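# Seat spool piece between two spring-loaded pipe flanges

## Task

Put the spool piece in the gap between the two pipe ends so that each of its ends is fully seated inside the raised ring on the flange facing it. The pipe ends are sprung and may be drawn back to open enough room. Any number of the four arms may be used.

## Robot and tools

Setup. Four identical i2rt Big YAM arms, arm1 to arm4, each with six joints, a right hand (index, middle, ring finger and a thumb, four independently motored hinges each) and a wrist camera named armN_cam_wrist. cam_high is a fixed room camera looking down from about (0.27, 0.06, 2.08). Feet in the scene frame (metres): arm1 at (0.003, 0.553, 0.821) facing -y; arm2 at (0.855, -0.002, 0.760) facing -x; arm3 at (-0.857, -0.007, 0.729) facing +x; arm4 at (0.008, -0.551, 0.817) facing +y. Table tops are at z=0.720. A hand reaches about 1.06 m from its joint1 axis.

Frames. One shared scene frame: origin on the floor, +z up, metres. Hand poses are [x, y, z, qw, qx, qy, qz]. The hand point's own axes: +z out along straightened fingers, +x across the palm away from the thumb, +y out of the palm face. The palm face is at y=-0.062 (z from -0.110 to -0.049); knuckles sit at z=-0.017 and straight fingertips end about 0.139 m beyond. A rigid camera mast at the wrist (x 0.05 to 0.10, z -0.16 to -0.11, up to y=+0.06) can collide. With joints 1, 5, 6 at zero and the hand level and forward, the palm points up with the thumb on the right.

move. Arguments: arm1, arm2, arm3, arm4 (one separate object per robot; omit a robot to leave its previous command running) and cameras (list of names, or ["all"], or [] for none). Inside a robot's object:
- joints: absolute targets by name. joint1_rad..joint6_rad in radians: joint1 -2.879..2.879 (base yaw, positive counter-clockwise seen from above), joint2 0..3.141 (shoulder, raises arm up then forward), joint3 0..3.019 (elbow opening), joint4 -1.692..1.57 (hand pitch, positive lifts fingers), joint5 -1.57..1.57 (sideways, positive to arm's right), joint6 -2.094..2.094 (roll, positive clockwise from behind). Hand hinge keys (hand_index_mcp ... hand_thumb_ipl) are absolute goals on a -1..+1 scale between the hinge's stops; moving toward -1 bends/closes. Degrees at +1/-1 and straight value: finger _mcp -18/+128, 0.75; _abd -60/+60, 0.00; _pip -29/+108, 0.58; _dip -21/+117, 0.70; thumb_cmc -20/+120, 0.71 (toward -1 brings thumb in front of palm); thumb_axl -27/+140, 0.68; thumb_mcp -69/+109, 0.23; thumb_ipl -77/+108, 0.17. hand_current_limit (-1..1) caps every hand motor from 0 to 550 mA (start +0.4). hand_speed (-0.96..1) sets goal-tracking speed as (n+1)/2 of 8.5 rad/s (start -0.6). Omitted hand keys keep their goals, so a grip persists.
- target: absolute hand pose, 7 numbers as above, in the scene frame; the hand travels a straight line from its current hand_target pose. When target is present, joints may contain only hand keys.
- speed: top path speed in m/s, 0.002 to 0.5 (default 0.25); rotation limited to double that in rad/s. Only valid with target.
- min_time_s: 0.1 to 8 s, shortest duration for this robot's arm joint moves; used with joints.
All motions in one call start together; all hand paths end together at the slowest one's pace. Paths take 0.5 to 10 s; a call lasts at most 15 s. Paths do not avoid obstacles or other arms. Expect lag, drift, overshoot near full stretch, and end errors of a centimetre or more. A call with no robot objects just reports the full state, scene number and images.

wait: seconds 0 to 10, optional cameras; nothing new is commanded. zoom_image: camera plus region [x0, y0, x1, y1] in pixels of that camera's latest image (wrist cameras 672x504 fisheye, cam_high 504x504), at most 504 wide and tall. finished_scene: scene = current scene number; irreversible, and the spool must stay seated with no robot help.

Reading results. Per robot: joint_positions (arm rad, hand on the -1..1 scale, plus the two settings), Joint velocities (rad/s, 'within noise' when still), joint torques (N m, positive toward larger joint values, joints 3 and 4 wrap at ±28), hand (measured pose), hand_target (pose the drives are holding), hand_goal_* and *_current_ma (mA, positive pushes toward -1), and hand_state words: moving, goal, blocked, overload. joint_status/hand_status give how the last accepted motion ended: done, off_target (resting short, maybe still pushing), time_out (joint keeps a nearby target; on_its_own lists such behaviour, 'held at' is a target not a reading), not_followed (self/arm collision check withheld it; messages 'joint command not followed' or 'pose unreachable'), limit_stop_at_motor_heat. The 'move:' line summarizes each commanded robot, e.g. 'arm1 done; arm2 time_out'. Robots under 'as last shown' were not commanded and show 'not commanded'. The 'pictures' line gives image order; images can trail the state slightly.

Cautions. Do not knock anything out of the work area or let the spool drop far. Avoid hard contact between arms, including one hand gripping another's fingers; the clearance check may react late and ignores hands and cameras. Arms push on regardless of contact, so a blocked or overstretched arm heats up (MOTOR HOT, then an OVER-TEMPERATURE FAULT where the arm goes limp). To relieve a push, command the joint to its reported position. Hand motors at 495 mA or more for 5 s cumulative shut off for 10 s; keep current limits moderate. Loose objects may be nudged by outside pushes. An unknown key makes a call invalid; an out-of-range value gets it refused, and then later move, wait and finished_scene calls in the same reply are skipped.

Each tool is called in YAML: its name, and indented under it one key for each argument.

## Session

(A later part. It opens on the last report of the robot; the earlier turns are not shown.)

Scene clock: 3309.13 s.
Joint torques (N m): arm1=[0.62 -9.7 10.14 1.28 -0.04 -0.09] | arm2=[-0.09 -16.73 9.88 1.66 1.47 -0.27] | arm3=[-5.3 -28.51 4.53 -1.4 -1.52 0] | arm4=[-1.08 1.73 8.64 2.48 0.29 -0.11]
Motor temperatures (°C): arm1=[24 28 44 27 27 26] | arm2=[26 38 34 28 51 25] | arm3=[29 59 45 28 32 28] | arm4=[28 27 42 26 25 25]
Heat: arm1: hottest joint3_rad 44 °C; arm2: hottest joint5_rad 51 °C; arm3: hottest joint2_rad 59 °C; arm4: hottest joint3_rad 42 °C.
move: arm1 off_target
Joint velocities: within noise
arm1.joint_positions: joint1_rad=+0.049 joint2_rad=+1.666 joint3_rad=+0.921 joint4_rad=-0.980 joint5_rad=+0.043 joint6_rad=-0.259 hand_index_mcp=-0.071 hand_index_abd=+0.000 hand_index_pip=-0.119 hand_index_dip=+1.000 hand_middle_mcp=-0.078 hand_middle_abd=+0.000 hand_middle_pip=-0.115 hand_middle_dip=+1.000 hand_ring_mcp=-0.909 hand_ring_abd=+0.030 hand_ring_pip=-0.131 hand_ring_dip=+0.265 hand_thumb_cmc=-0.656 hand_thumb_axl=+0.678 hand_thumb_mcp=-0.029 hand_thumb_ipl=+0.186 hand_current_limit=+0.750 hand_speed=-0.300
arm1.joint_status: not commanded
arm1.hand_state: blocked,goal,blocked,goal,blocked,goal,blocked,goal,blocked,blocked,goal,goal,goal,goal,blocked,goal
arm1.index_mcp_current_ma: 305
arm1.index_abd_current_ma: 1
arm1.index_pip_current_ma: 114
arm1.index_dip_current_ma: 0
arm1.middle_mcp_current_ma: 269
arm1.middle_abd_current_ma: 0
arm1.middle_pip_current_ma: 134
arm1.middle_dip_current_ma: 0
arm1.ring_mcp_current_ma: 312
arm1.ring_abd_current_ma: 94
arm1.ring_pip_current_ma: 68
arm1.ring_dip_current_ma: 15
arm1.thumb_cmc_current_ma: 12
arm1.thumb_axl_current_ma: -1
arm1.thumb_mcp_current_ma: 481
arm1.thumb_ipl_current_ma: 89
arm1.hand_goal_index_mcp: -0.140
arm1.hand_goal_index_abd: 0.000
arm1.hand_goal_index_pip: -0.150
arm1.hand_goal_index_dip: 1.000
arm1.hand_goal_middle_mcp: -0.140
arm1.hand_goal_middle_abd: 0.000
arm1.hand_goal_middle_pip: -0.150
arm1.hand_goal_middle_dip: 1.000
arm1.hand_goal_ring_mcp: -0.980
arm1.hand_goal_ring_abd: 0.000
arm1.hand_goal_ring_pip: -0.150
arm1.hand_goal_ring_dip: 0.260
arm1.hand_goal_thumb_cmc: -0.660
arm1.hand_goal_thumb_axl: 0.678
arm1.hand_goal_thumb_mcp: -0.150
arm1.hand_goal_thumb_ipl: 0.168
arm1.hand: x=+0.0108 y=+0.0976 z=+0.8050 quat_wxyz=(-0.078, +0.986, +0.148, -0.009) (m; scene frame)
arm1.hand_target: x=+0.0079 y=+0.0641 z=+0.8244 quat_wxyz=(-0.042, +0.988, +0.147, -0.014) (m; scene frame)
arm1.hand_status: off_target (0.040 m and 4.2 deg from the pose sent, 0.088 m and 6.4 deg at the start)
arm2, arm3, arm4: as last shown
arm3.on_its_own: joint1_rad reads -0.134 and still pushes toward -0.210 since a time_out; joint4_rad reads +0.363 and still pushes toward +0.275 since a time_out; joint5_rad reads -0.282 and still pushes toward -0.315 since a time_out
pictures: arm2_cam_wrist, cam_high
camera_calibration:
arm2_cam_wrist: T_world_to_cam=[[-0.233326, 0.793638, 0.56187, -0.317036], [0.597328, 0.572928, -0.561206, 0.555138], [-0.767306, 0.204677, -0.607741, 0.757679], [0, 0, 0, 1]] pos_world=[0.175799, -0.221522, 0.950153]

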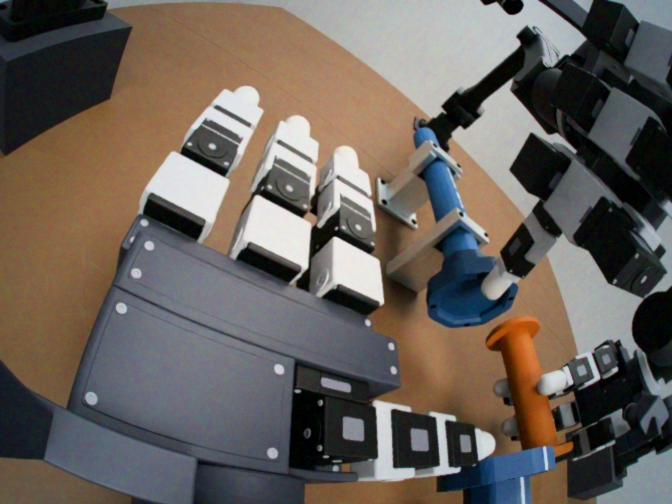

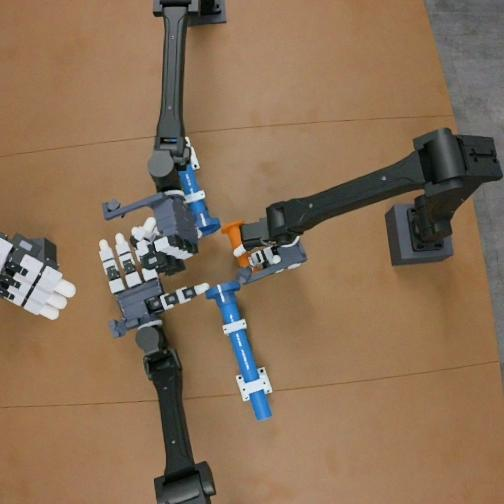

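zoom_image:
  camera: "cam_high"
  region: [215, 215, 265, 280]

zoom_image:
  camera: "cam_high"
  region: [180, 140, 240, 250]

Scaled by 7.754 from the camera's 504x504 image, which has a finer 720x720 frame.

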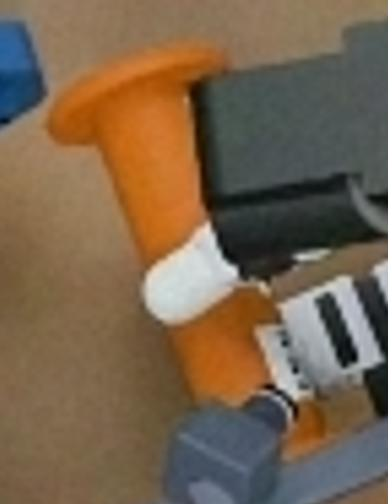

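Scaled by 4.582 from the camera's 504x504 image, which has a finer 720x720 frame.

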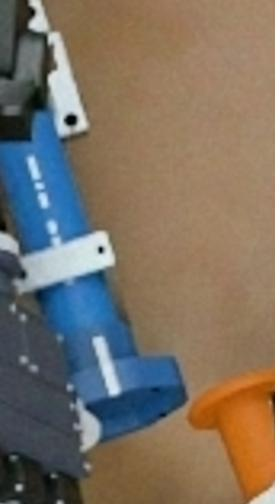

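move:
  arm2: {"target": [0.0797, -0.1670, 0.9200, -0.5337, -0.5337, 0.4639, 0.4639], "speed": 0.1}

move:
  arm1: {"target": [0.0119, 0.0305, 0.8230, -0.0424, 0.9899, 0.1345, -0.0128], "speed": 0.08}
  cameras: ["cam_high", "arm2_cam_wrist"]

zoom_image:
  camera: "cam_high"
  region: [190, 205, 290, 305]

zoom_image:
  camera: "arm2_cam_wrist"
  region: [420, 240, 640, 480]

Scene clock: 3399.87 s.
Joint torques (N m): arm1=[0.73 -9.7 10.15 1.28 -0.04 -0.09] | arm2=[1.03 -19.02 1.35 2.84 4.06 -0.28] | arm3=[-5.07 -28.57 4.57 -1.43 -1.51 -0.02] | arm4=[-1.32 2.14 8.69 2.55 0.22 -0.11]
Motor temperatures (°C): arm1=[24 29 40 27 27 26] | arm2=[26 38 34 28 46 25] | arm3=[29 60 44 28 33 28] | arm4=[28 27 42 26 25 25]
Heat: arm1: hottest joint3_rad 40 °C; arm2: hottest joint5_rad 46 °C; arm3: hottest joint2_rad 60 °C; arm4: hottest joint3_rad 42 °C.
move: arm2 off_target
Joint velocities: within noise
arm1, arm3, arm4: as last shown
arm1.hand: x=+0.0109 y=+0.0976 z=+0.8050 quat_wxyz=(-0.078, +0.986, +0.149, -0.009) (m; scene frame)
arm2.joint_positions: joint1_rad=+0.267 joint2_rad=+2.295 joint3_rad=+1.419 joint4_rad=+0.886 joint5_rad=+0.020 joint6_rad=+0.026 hand_index_mcp=+0.758 hand_index_abd=+0.002 hand_index_pip=+0.580 hand_index_dip=+0.697 hand_middle_mcp=+0.759 hand_middle_abd=+0.001 hand_middle_pip=+0.580 hand_middle_dip=+0.698 hand_ring_mcp=+0.759 hand_ring_abd=+0.001 hand_ring_pip=+0.580 hand_ring_dip=+0.697 hand_thumb_cmc=+0.757 hand_thumb_axl=-0.422 hand_thumb_mcp=+0.261 hand_thumb_ipl=+0.181 hand_current_limit=+0.780 hand_speed=-0.300
arm2.joint_status: not commanded
arm2.hand_state: goal,goal,goal,goal,goal,goal,goal,goal,goal,goal,goal,goal,blocked,blocked,blocked,goal
arm2.index_mcp_current_ma: 2
arm2.index_abd_current_ma: 0
arm2.index_pip_current_ma: 0
arm2.index_dip_current_ma: 0
arm2.middle_mcp_current_ma: 2
arm2.middle_abd_current_ma: 0
arm2.middle_pip_current_ma: 0
arm2.middle_dip_current_ma: 0
arm2.ring_mcp_current_ma: 2
arm2.ring_abd_current_ma: 0
arm2.ring_pip_current_ma: 0
arm2.ring_dip_current_ma: 0
arm2.thumb_cmc_current_ma: 39
arm2.thumb_axl_current_ma: -16
arm2.thumb_mcp_current_ma: 32
arm2.thumb_ipl_current_ma: 6
arm2.hand_goal_index_mcp: 0.750
arm2.hand_goal_index_abd: 0.000
arm2.hand_goal_index_pip: 0.580
arm2.hand_goal_index_dip: 0.700
arm2.hand_goal_middle_mcp: 0.750
arm2.hand_goal_middle_abd: 0.000
arm2.hand_goal_middle_pip: 0.580
arm2.hand_goal_middle_dip: 0.700
arm2.hand_goal_ring_mcp: 0.750
arm2.hand_goal_ring_abd: 0.000
arm2.hand_goal_ring_pip: 0.580
arm2.hand_goal_ring_dip: 0.700
arm2.hand_goal_thumb_cmc: 0.714
arm2.hand_goal_thumb_axl: -0.400
arm2.hand_goal_thumb_mcp: 0.230
arm2.hand_goal_thumb_ipl: 0.170
arm2.hand: x=+0.0604 y=-0.1848 z=+0.9222 quat_wxyz=(-0.564, -0.549, +0.441, +0.432) (m; scene frame)
arm2.hand_target: x=+0.0778 y=-0.1675 z=+0.9199 quat_wxyz=(-0.534, -0.535, +0.463, +0.463) (m; scene frame)
arm2.hand_status: off_target (0.026 m and 6.0 deg from the pose sent, 0.039 m and 7.3 deg at the start)
arm3.on_its_own: joint1_rad reads -0.134 and still pushes toward -0.210 since a time_out; joint4_rad reads +0.363 and still pushes toward +0.275 since a time_out; joint5_rad reads -0.282 and still pushes toward -0.315 since a time_out
pictures: none

Scene clock: 3400.93 s.
Joint torques (N m): arm1=[1.61 -10.93 10.41 0.28 -0.18 0.12] | arm2=[0.97 -18.84 1.32 2.7 4.07 -0.27] | arm3=[-5.48 -28.51 4.56 -1.44 -1.52 -0.01] | arm4=[-1.2 1.67 8.64 2.39 0.23 -0.11]
Motor temperatures (°C): arm1=[24 29 40 27 27 26] | arm2=[26 38 34 28 47 25] | arm3=[29 60 44 28 33 28] | arm4=[28 27 42 26 25 25]
Heat: arm1: hottest joint3_rad 40 °C; arm2: hottest joint5_rad 47 °C; arm3: hottest joint2_rad 60 °C; arm4: hottest joint3_rad 42 °C.
move: arm1 off_target
Joint velocities: within noise
arm1.joint_positions: joint1_rad=+0.049 joint2_rad=+1.738 joint3_rad=+1.017 joint4_rad=-0.981 joint5_rad=+0.043 joint6_rad=-0.242 hand_index_mcp=-0.071 hand_index_abd=+0.000 hand_index_pip=-0.119 hand_index_dip=+1.000 hand_middle_mcp=-0.078 hand_middle_abd=+0.000 hand_middle_pip=-0.114 hand_middle_dip=+1.000 hand_ring_mcp=-0.909 hand_ring_abd=+0.030 hand_ring_pip=-0.131 hand_ring_dip=+0.265 hand_thumb_cmc=-0.656 hand_thumb_axl=+0.678 hand_thumb_mcp=-0.029 hand_thumb_ipl=+0.186 hand_current_limit=+0.750 hand_speed=-0.300
arm1.joint_status: not commanded
arm1.hand_state: blocked,goal,blocked,goal,blocked,goal,blocked,goal,blocked,blocked,goal,goal,goal,goal,blocked,goal
arm1.index_mcp_current_ma: 305
arm1.index_abd_current_ma: 1
arm1.index_pip_current_ma: 114
arm1.index_dip_current_ma: 0
arm1.middle_mcp_current_ma: 269
arm1.middle_abd_current_ma: 0
arm1.middle_pip_current_ma: 138
arm1.middle_dip_current_ma: 0
arm1.ring_mcp_current_ma: 312
arm1.ring_abd_current_ma: 94
arm1.ring_pip_current_ma: 68
arm1.ring_dip_current_ma: 15
arm1.thumb_cmc_current_ma: 12
arm1.thumb_axl_current_ma: -1
arm1.thumb_mcp_current_ma: 481
arm1.thumb_ipl_current_ma: 89
arm1.hand_goal_index_mcp: -0.140
arm1.hand_goal_index_abd: 0.000
arm1.hand_goal_index_pip: -0.150
arm1.hand_goal_index_dip: 1.000
arm1.hand_goal_middle_mcp: -0.140
arm1.hand_goal_middle_abd: 0.000
arm1.hand_goal_middle_pip: -0.150
arm1.hand_goal_middle_dip: 1.000
arm1.hand_goal_ring_mcp: -0.980
arm1.hand_goal_ring_abd: 0.000
arm1.hand_goal_ring_pip: -0.150
arm1.hand_goal_ring_dip: 0.260
arm1.hand_goal_thumb_cmc: -0.660
arm1.hand_goal_thumb_axl: 0.678
arm1.hand_goal_thumb_mcp: -0.150
arm1.hand_goal_thumb_ipl: 0.168
arm1.hand: x=+0.0109 y=+0.0590 z=+0.8051 quat_wxyz=(-0.066, +0.988, +0.140, -0.011) (m; scene frame)
arm1.hand_target: x=+0.0120 y=+0.0319 z=+0.8239 quat_wxyz=(-0.042, +0.990, +0.135, -0.013) (m; scene frame)
arm1.hand_status: off_target (0.034 m and 2.8 deg from the pose sent, 0.069 m and 4.5 deg at the start)
arm2, arm3, arm4: as last shown
arm2.hand: x=+0.0604 y=-0.1849 z=+0.9223 quat_wxyz=(-0.564, -0.549, +0.440, +0.432) (m; scene frame)
arm2.hand_target: x=+0.0778 y=-0.1676 z=+0.9200 quat_wxyz=(-0.535, -0.535, +0.463, +0.463) (m; scene frame)
arm3.on_its_own: joint1_rad reads -0.134 and still pushes toward -0.210 since a time_out; joint4_rad reads +0.363 and still pushes toward +0.275 since a time_out; joint5_rad reads -0.282 and still pushes toward -0.315 since a time_out
arm3.hand_target: x=+0.0147 y=-0.2117 z=+0.9973 quat_wxyz=(-0.158, +0.704, -0.089, +0.687) (m; scene frame)
pictures: arm2_cam_wrist, cam_high
camera_calibration:
arm2_cam_wrist: T_world_to_cam=[[-0.198653, 0.802873, 0.562079, -0.321226], [0.593486, 0.554946, -0.582931, 0.56203], [-0.779943, 0.217785, -0.586735, 0.748926], [0, 0, 0, 1]] pos_world=[0.18675, -0.217098, 0.9476]

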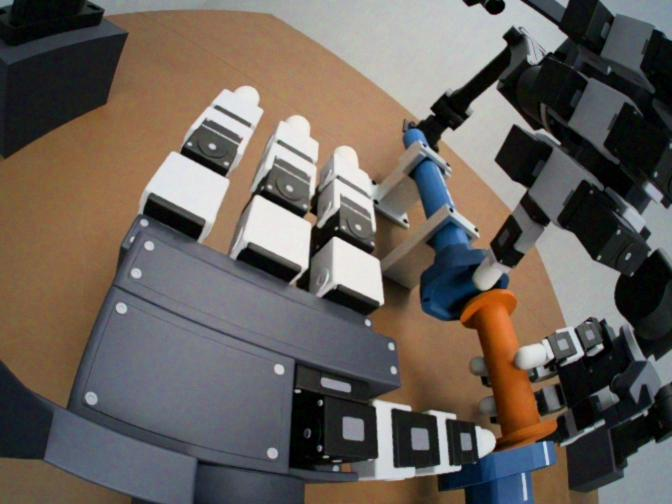

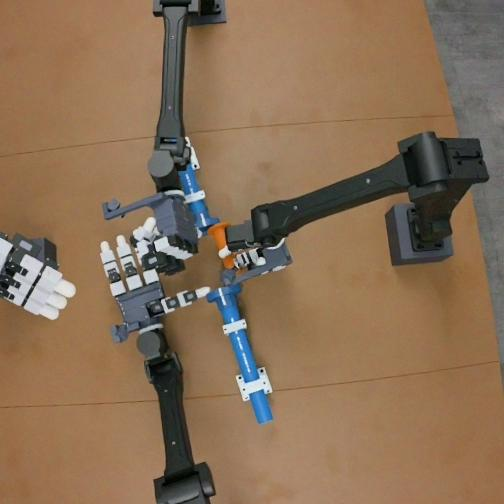

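Scaled by 5.040 from the camera's 504x504 image, which has a finer 720x720 frame.

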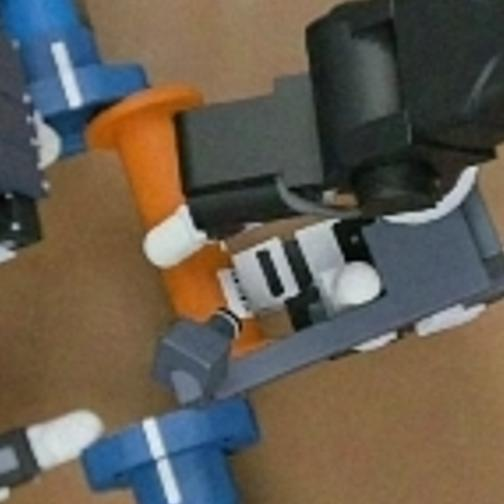

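Scaled by 2.100 from the camera's 672x504 image, which has a finer 960x720 frame.

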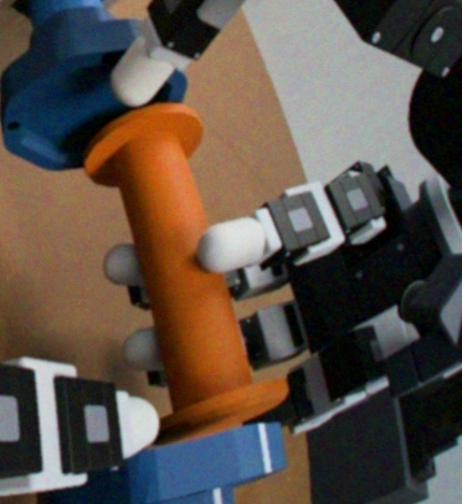

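zoom_image:
  camera: "cam_high"
  region: [195, 210, 245, 260]

zoom_image:
  camera: "cam_high"
  region: [200, 255, 250, 305]

zoom_image:
  camera: "arm2_cam_wrist"
  region: [410, 240, 530, 360]

zoom_image:
  camera: "arm2_cam_wrist"
  region: [450, 380, 590, 504]

Scaled by 10.080 from the camera's 504x504 image, which has a finer 720x720 frame.

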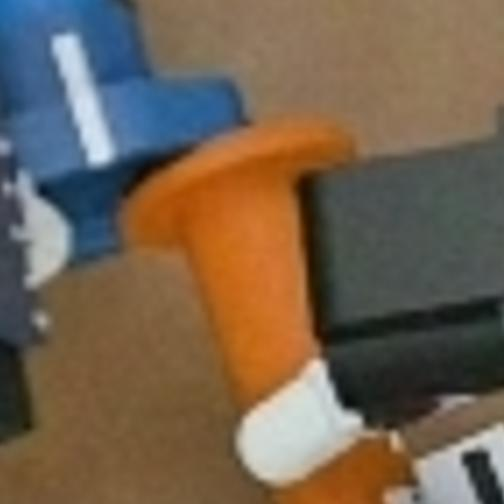

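Scaled by 10.080 from the camera's 504x504 image, which has a finer 720x720 frame.

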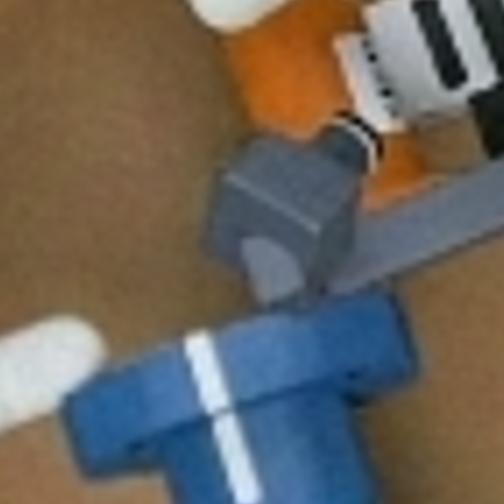

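Scaled by 4.200 from the camera's 672x504 image, which has a finer 960x720 frame.

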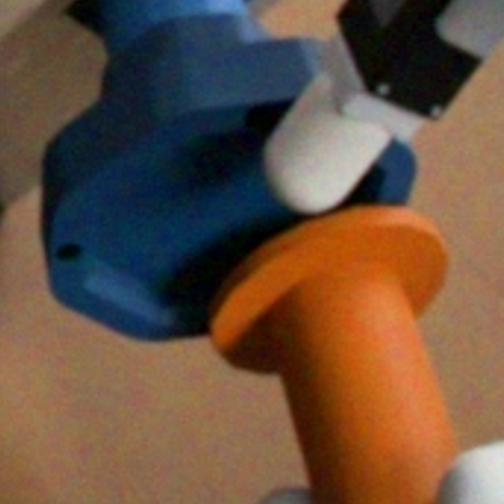

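Scaled by 3.600 from the camera's 672x504 image, which has a finer 960x720 frame.

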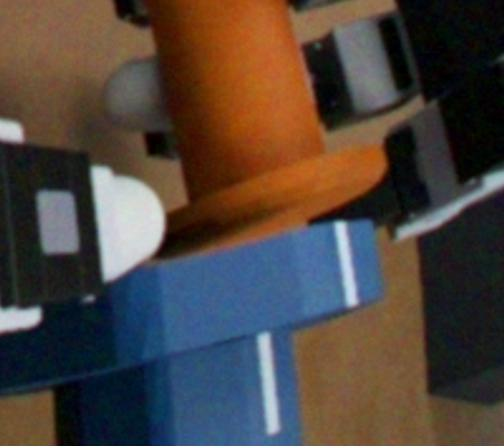

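move:
  arm3: {"joints": {"joint1_rad": -0.21, "joint2_rad": 2.065, "joint3_rad": 1.80, "joint4_rad": 0.235, "joint5_rad": -0.315}, "min_time_s": 0.9}
  cameras: ["arm2_cam_wrist", "cam_high"]

zoom_image:
  camera: "arm2_cam_wrist"
  region: [410, 240, 530, 360]

Scene clock: 3483.17 s.
Joint torques (N m): arm1=[1.61 -10.93 10.41 0.28 -0.18 0.11] | arm2=[1.14 -19.19 1.28 2.73 4.06 -0.24] | arm3=[-5.36 -29.33 4.78 -3.11 -1.52 0] | arm4=[-1.49 2.14 8.73 2.65 0.27 -0.07]
Motor temperatures (°C): arm1=[24 30 42 27 27 26] | arm2=[26 38 31 28 75 25] | arm3=[29 59 44 28 33 28] | arm4=[28 27 42 26 25 25]
Heat: arm1: hottest joint3_rad 42 °C; arm2: hottest joint5_rad 75 °C; arm3: hottest joint2_rad 59 °C; arm4: hottest joint3_rad 42 °C.
move: arm3 time_out
Joint velocities: within noise
arm1, arm2, arm4: as last shown
arm1.joint_positions: joint1_rad=+0.049 joint2_rad=+1.738 joint3_rad=+1.017 joint4_rad=-0.981 joint5_rad=+0.043 joint6_rad=-0.241 hand_index_mcp=-0.071 hand_index_abd=+0.000 hand_index_pip=-0.119 hand_index_dip=+1.000 hand_middle_mcp=-0.078 hand_middle_abd=+0.000 hand_middle_pip=-0.114 hand_middle_dip=+1.000 hand_ring_mcp=-0.909 hand_ring_abd=+0.030 hand_ring_pip=-0.131 hand_ring_dip=+0.265 hand_thumb_cmc=-0.656 hand_thumb_axl=+0.678 hand_thumb_mcp=-0.029 hand_thumb_ipl=+0.186 hand_current_limit=+0.750 hand_speed=-0.300
arm1.hand: x=+0.0108 y=+0.0589 z=+0.8051 quat_wxyz=(-0.066, +0.988, +0.139, -0.011) (m; scene frame)
arm3.joint_positions: joint1_rad=-0.134 joint2_rad=+2.160 joint3_rad=+1.874 joint4_rad=+0.363 joint5_rad=-0.282 joint6_rad=+1.897 hand_index_mcp=-0.418 hand_index_abd=+0.001 hand_index_pip=-0.677 hand_index_dip=-0.098 hand_middle_mcp=-0.419 hand_middle_abd=+0.002 hand_middle_pip=-0.680 hand_middle_dip=-0.098 hand_ring_mcp=-0.419 hand_ring_abd=+0.000 hand_ring_pip=-0.680 hand_ring_dip=-0.098 hand_thumb_cmc=+0.654 hand_thumb_axl=-0.428 hand_thumb_mcp=+0.245 hand_thumb_ipl=+0.178 hand_current_limit=+0.780 hand_speed=-0.300
arm3.joint_status: joint1_rad time_out (moved +0.000 of -0.076); joint4_rad time_out (moved +0.000 of -0.128); joint5_rad time_out (moved +0.000 of -0.033); the others done
arm3.hand_state: goal,goal,goal,goal,goal,goal,goal,goal,goal,goal,goal,goal,blocked,goal,goal,goal
arm3.index_mcp_current_ma: 3
arm3.index_abd_current_ma: 1
arm3.index_pip_current_ma: 4
arm3.index_dip_current_ma: 4
arm3.middle_mcp_current_ma: 1
arm3.middle_abd_current_ma: 2
arm3.middle_pip_current_ma: 0
arm3.middle_dip_current_ma: 4
arm3.ring_mcp_current_ma: 2
arm3.ring_abd_current_ma: -1
arm3.ring_pip_current_ma: 1
arm3.ring_dip_current_ma: 4
arm3.thumb_cmc_current_ma: -210
arm3.thumb_axl_current_ma: -23
arm3.thumb_mcp_current_ma: -52
arm3.thumb_ipl_current_ma: -5
arm3.hand_goal_index_mcp: -0.420
arm3.hand_goal_index_abd: 0.000
arm3.hand_goal_index_pip: -0.680
arm3.hand_goal_index_dip: -0.100
arm3.hand_goal_middle_mcp: -0.420
arm3.hand_goal_middle_abd: 0.000
arm3.hand_goal_middle_pip: -0.680
arm3.hand_goal_middle_dip: -0.100
arm3.hand_goal_ring_mcp: -0.420
arm3.hand_goal_ring_abd: 0.000
arm3.hand_goal_ring_pip: -0.680
arm3.hand_goal_ring_dip: -0.100
arm3.hand_goal_thumb_cmc: 0.714
arm3.hand_goal_thumb_axl: -0.420
arm3.hand_goal_thumb_mcp: 0.260
arm3.hand_goal_thumb_ipl: 0.180
arm3.on_its_own: joint1_rad reads -0.134 and still pushes toward -0.210 since a time_out; joint4_rad reads +0.363 and still pushes toward +0.235 since a time_out; joint5_rad reads -0.282 and still pushes toward -0.315 since a time_out
arm3.hand: x=+0.0521 y=-0.1555 z=+0.9951 quat_wxyz=(-0.164, +0.680, -0.055, +0.712) (m; scene frame)
arm3.hand_target: x=+0.0108 y=-0.2108 z=+0.9976 quat_wxyz=(-0.159, +0.713, -0.093, +0.677) (m; scene frame)
arm3.hand_status: not commanded
pictures: arm2_cam_wrist, cam_high
camera_calibration:
arm2_cam_wrist: T_world_to_cam=[[-0.198653, 0.802873, 0.562079, -0.321226], [0.593486, 0.554946, -0.582931, 0.56203], [-0.779943, 0.217785, -0.586735, 0.748926], [0, 0, 0, 1]] pos_world=[0.18675, -0.217098, 0.9476]

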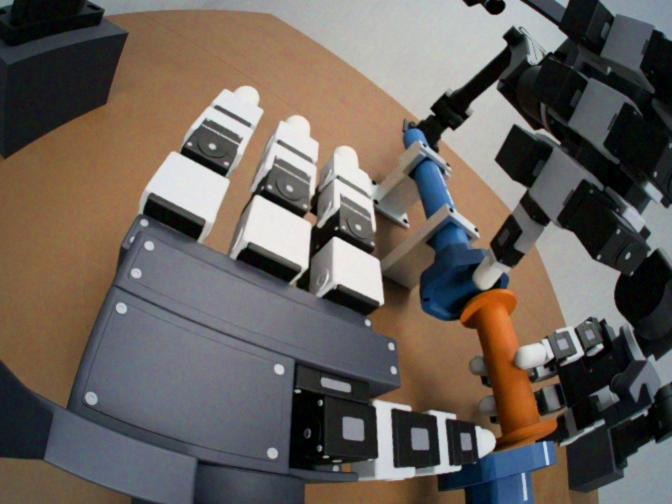

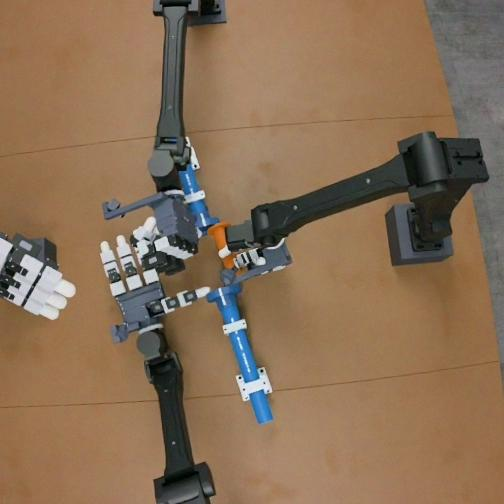

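Scaled by 4.200 from the camera's 672x504 image, which has a finer 960x720 frame.

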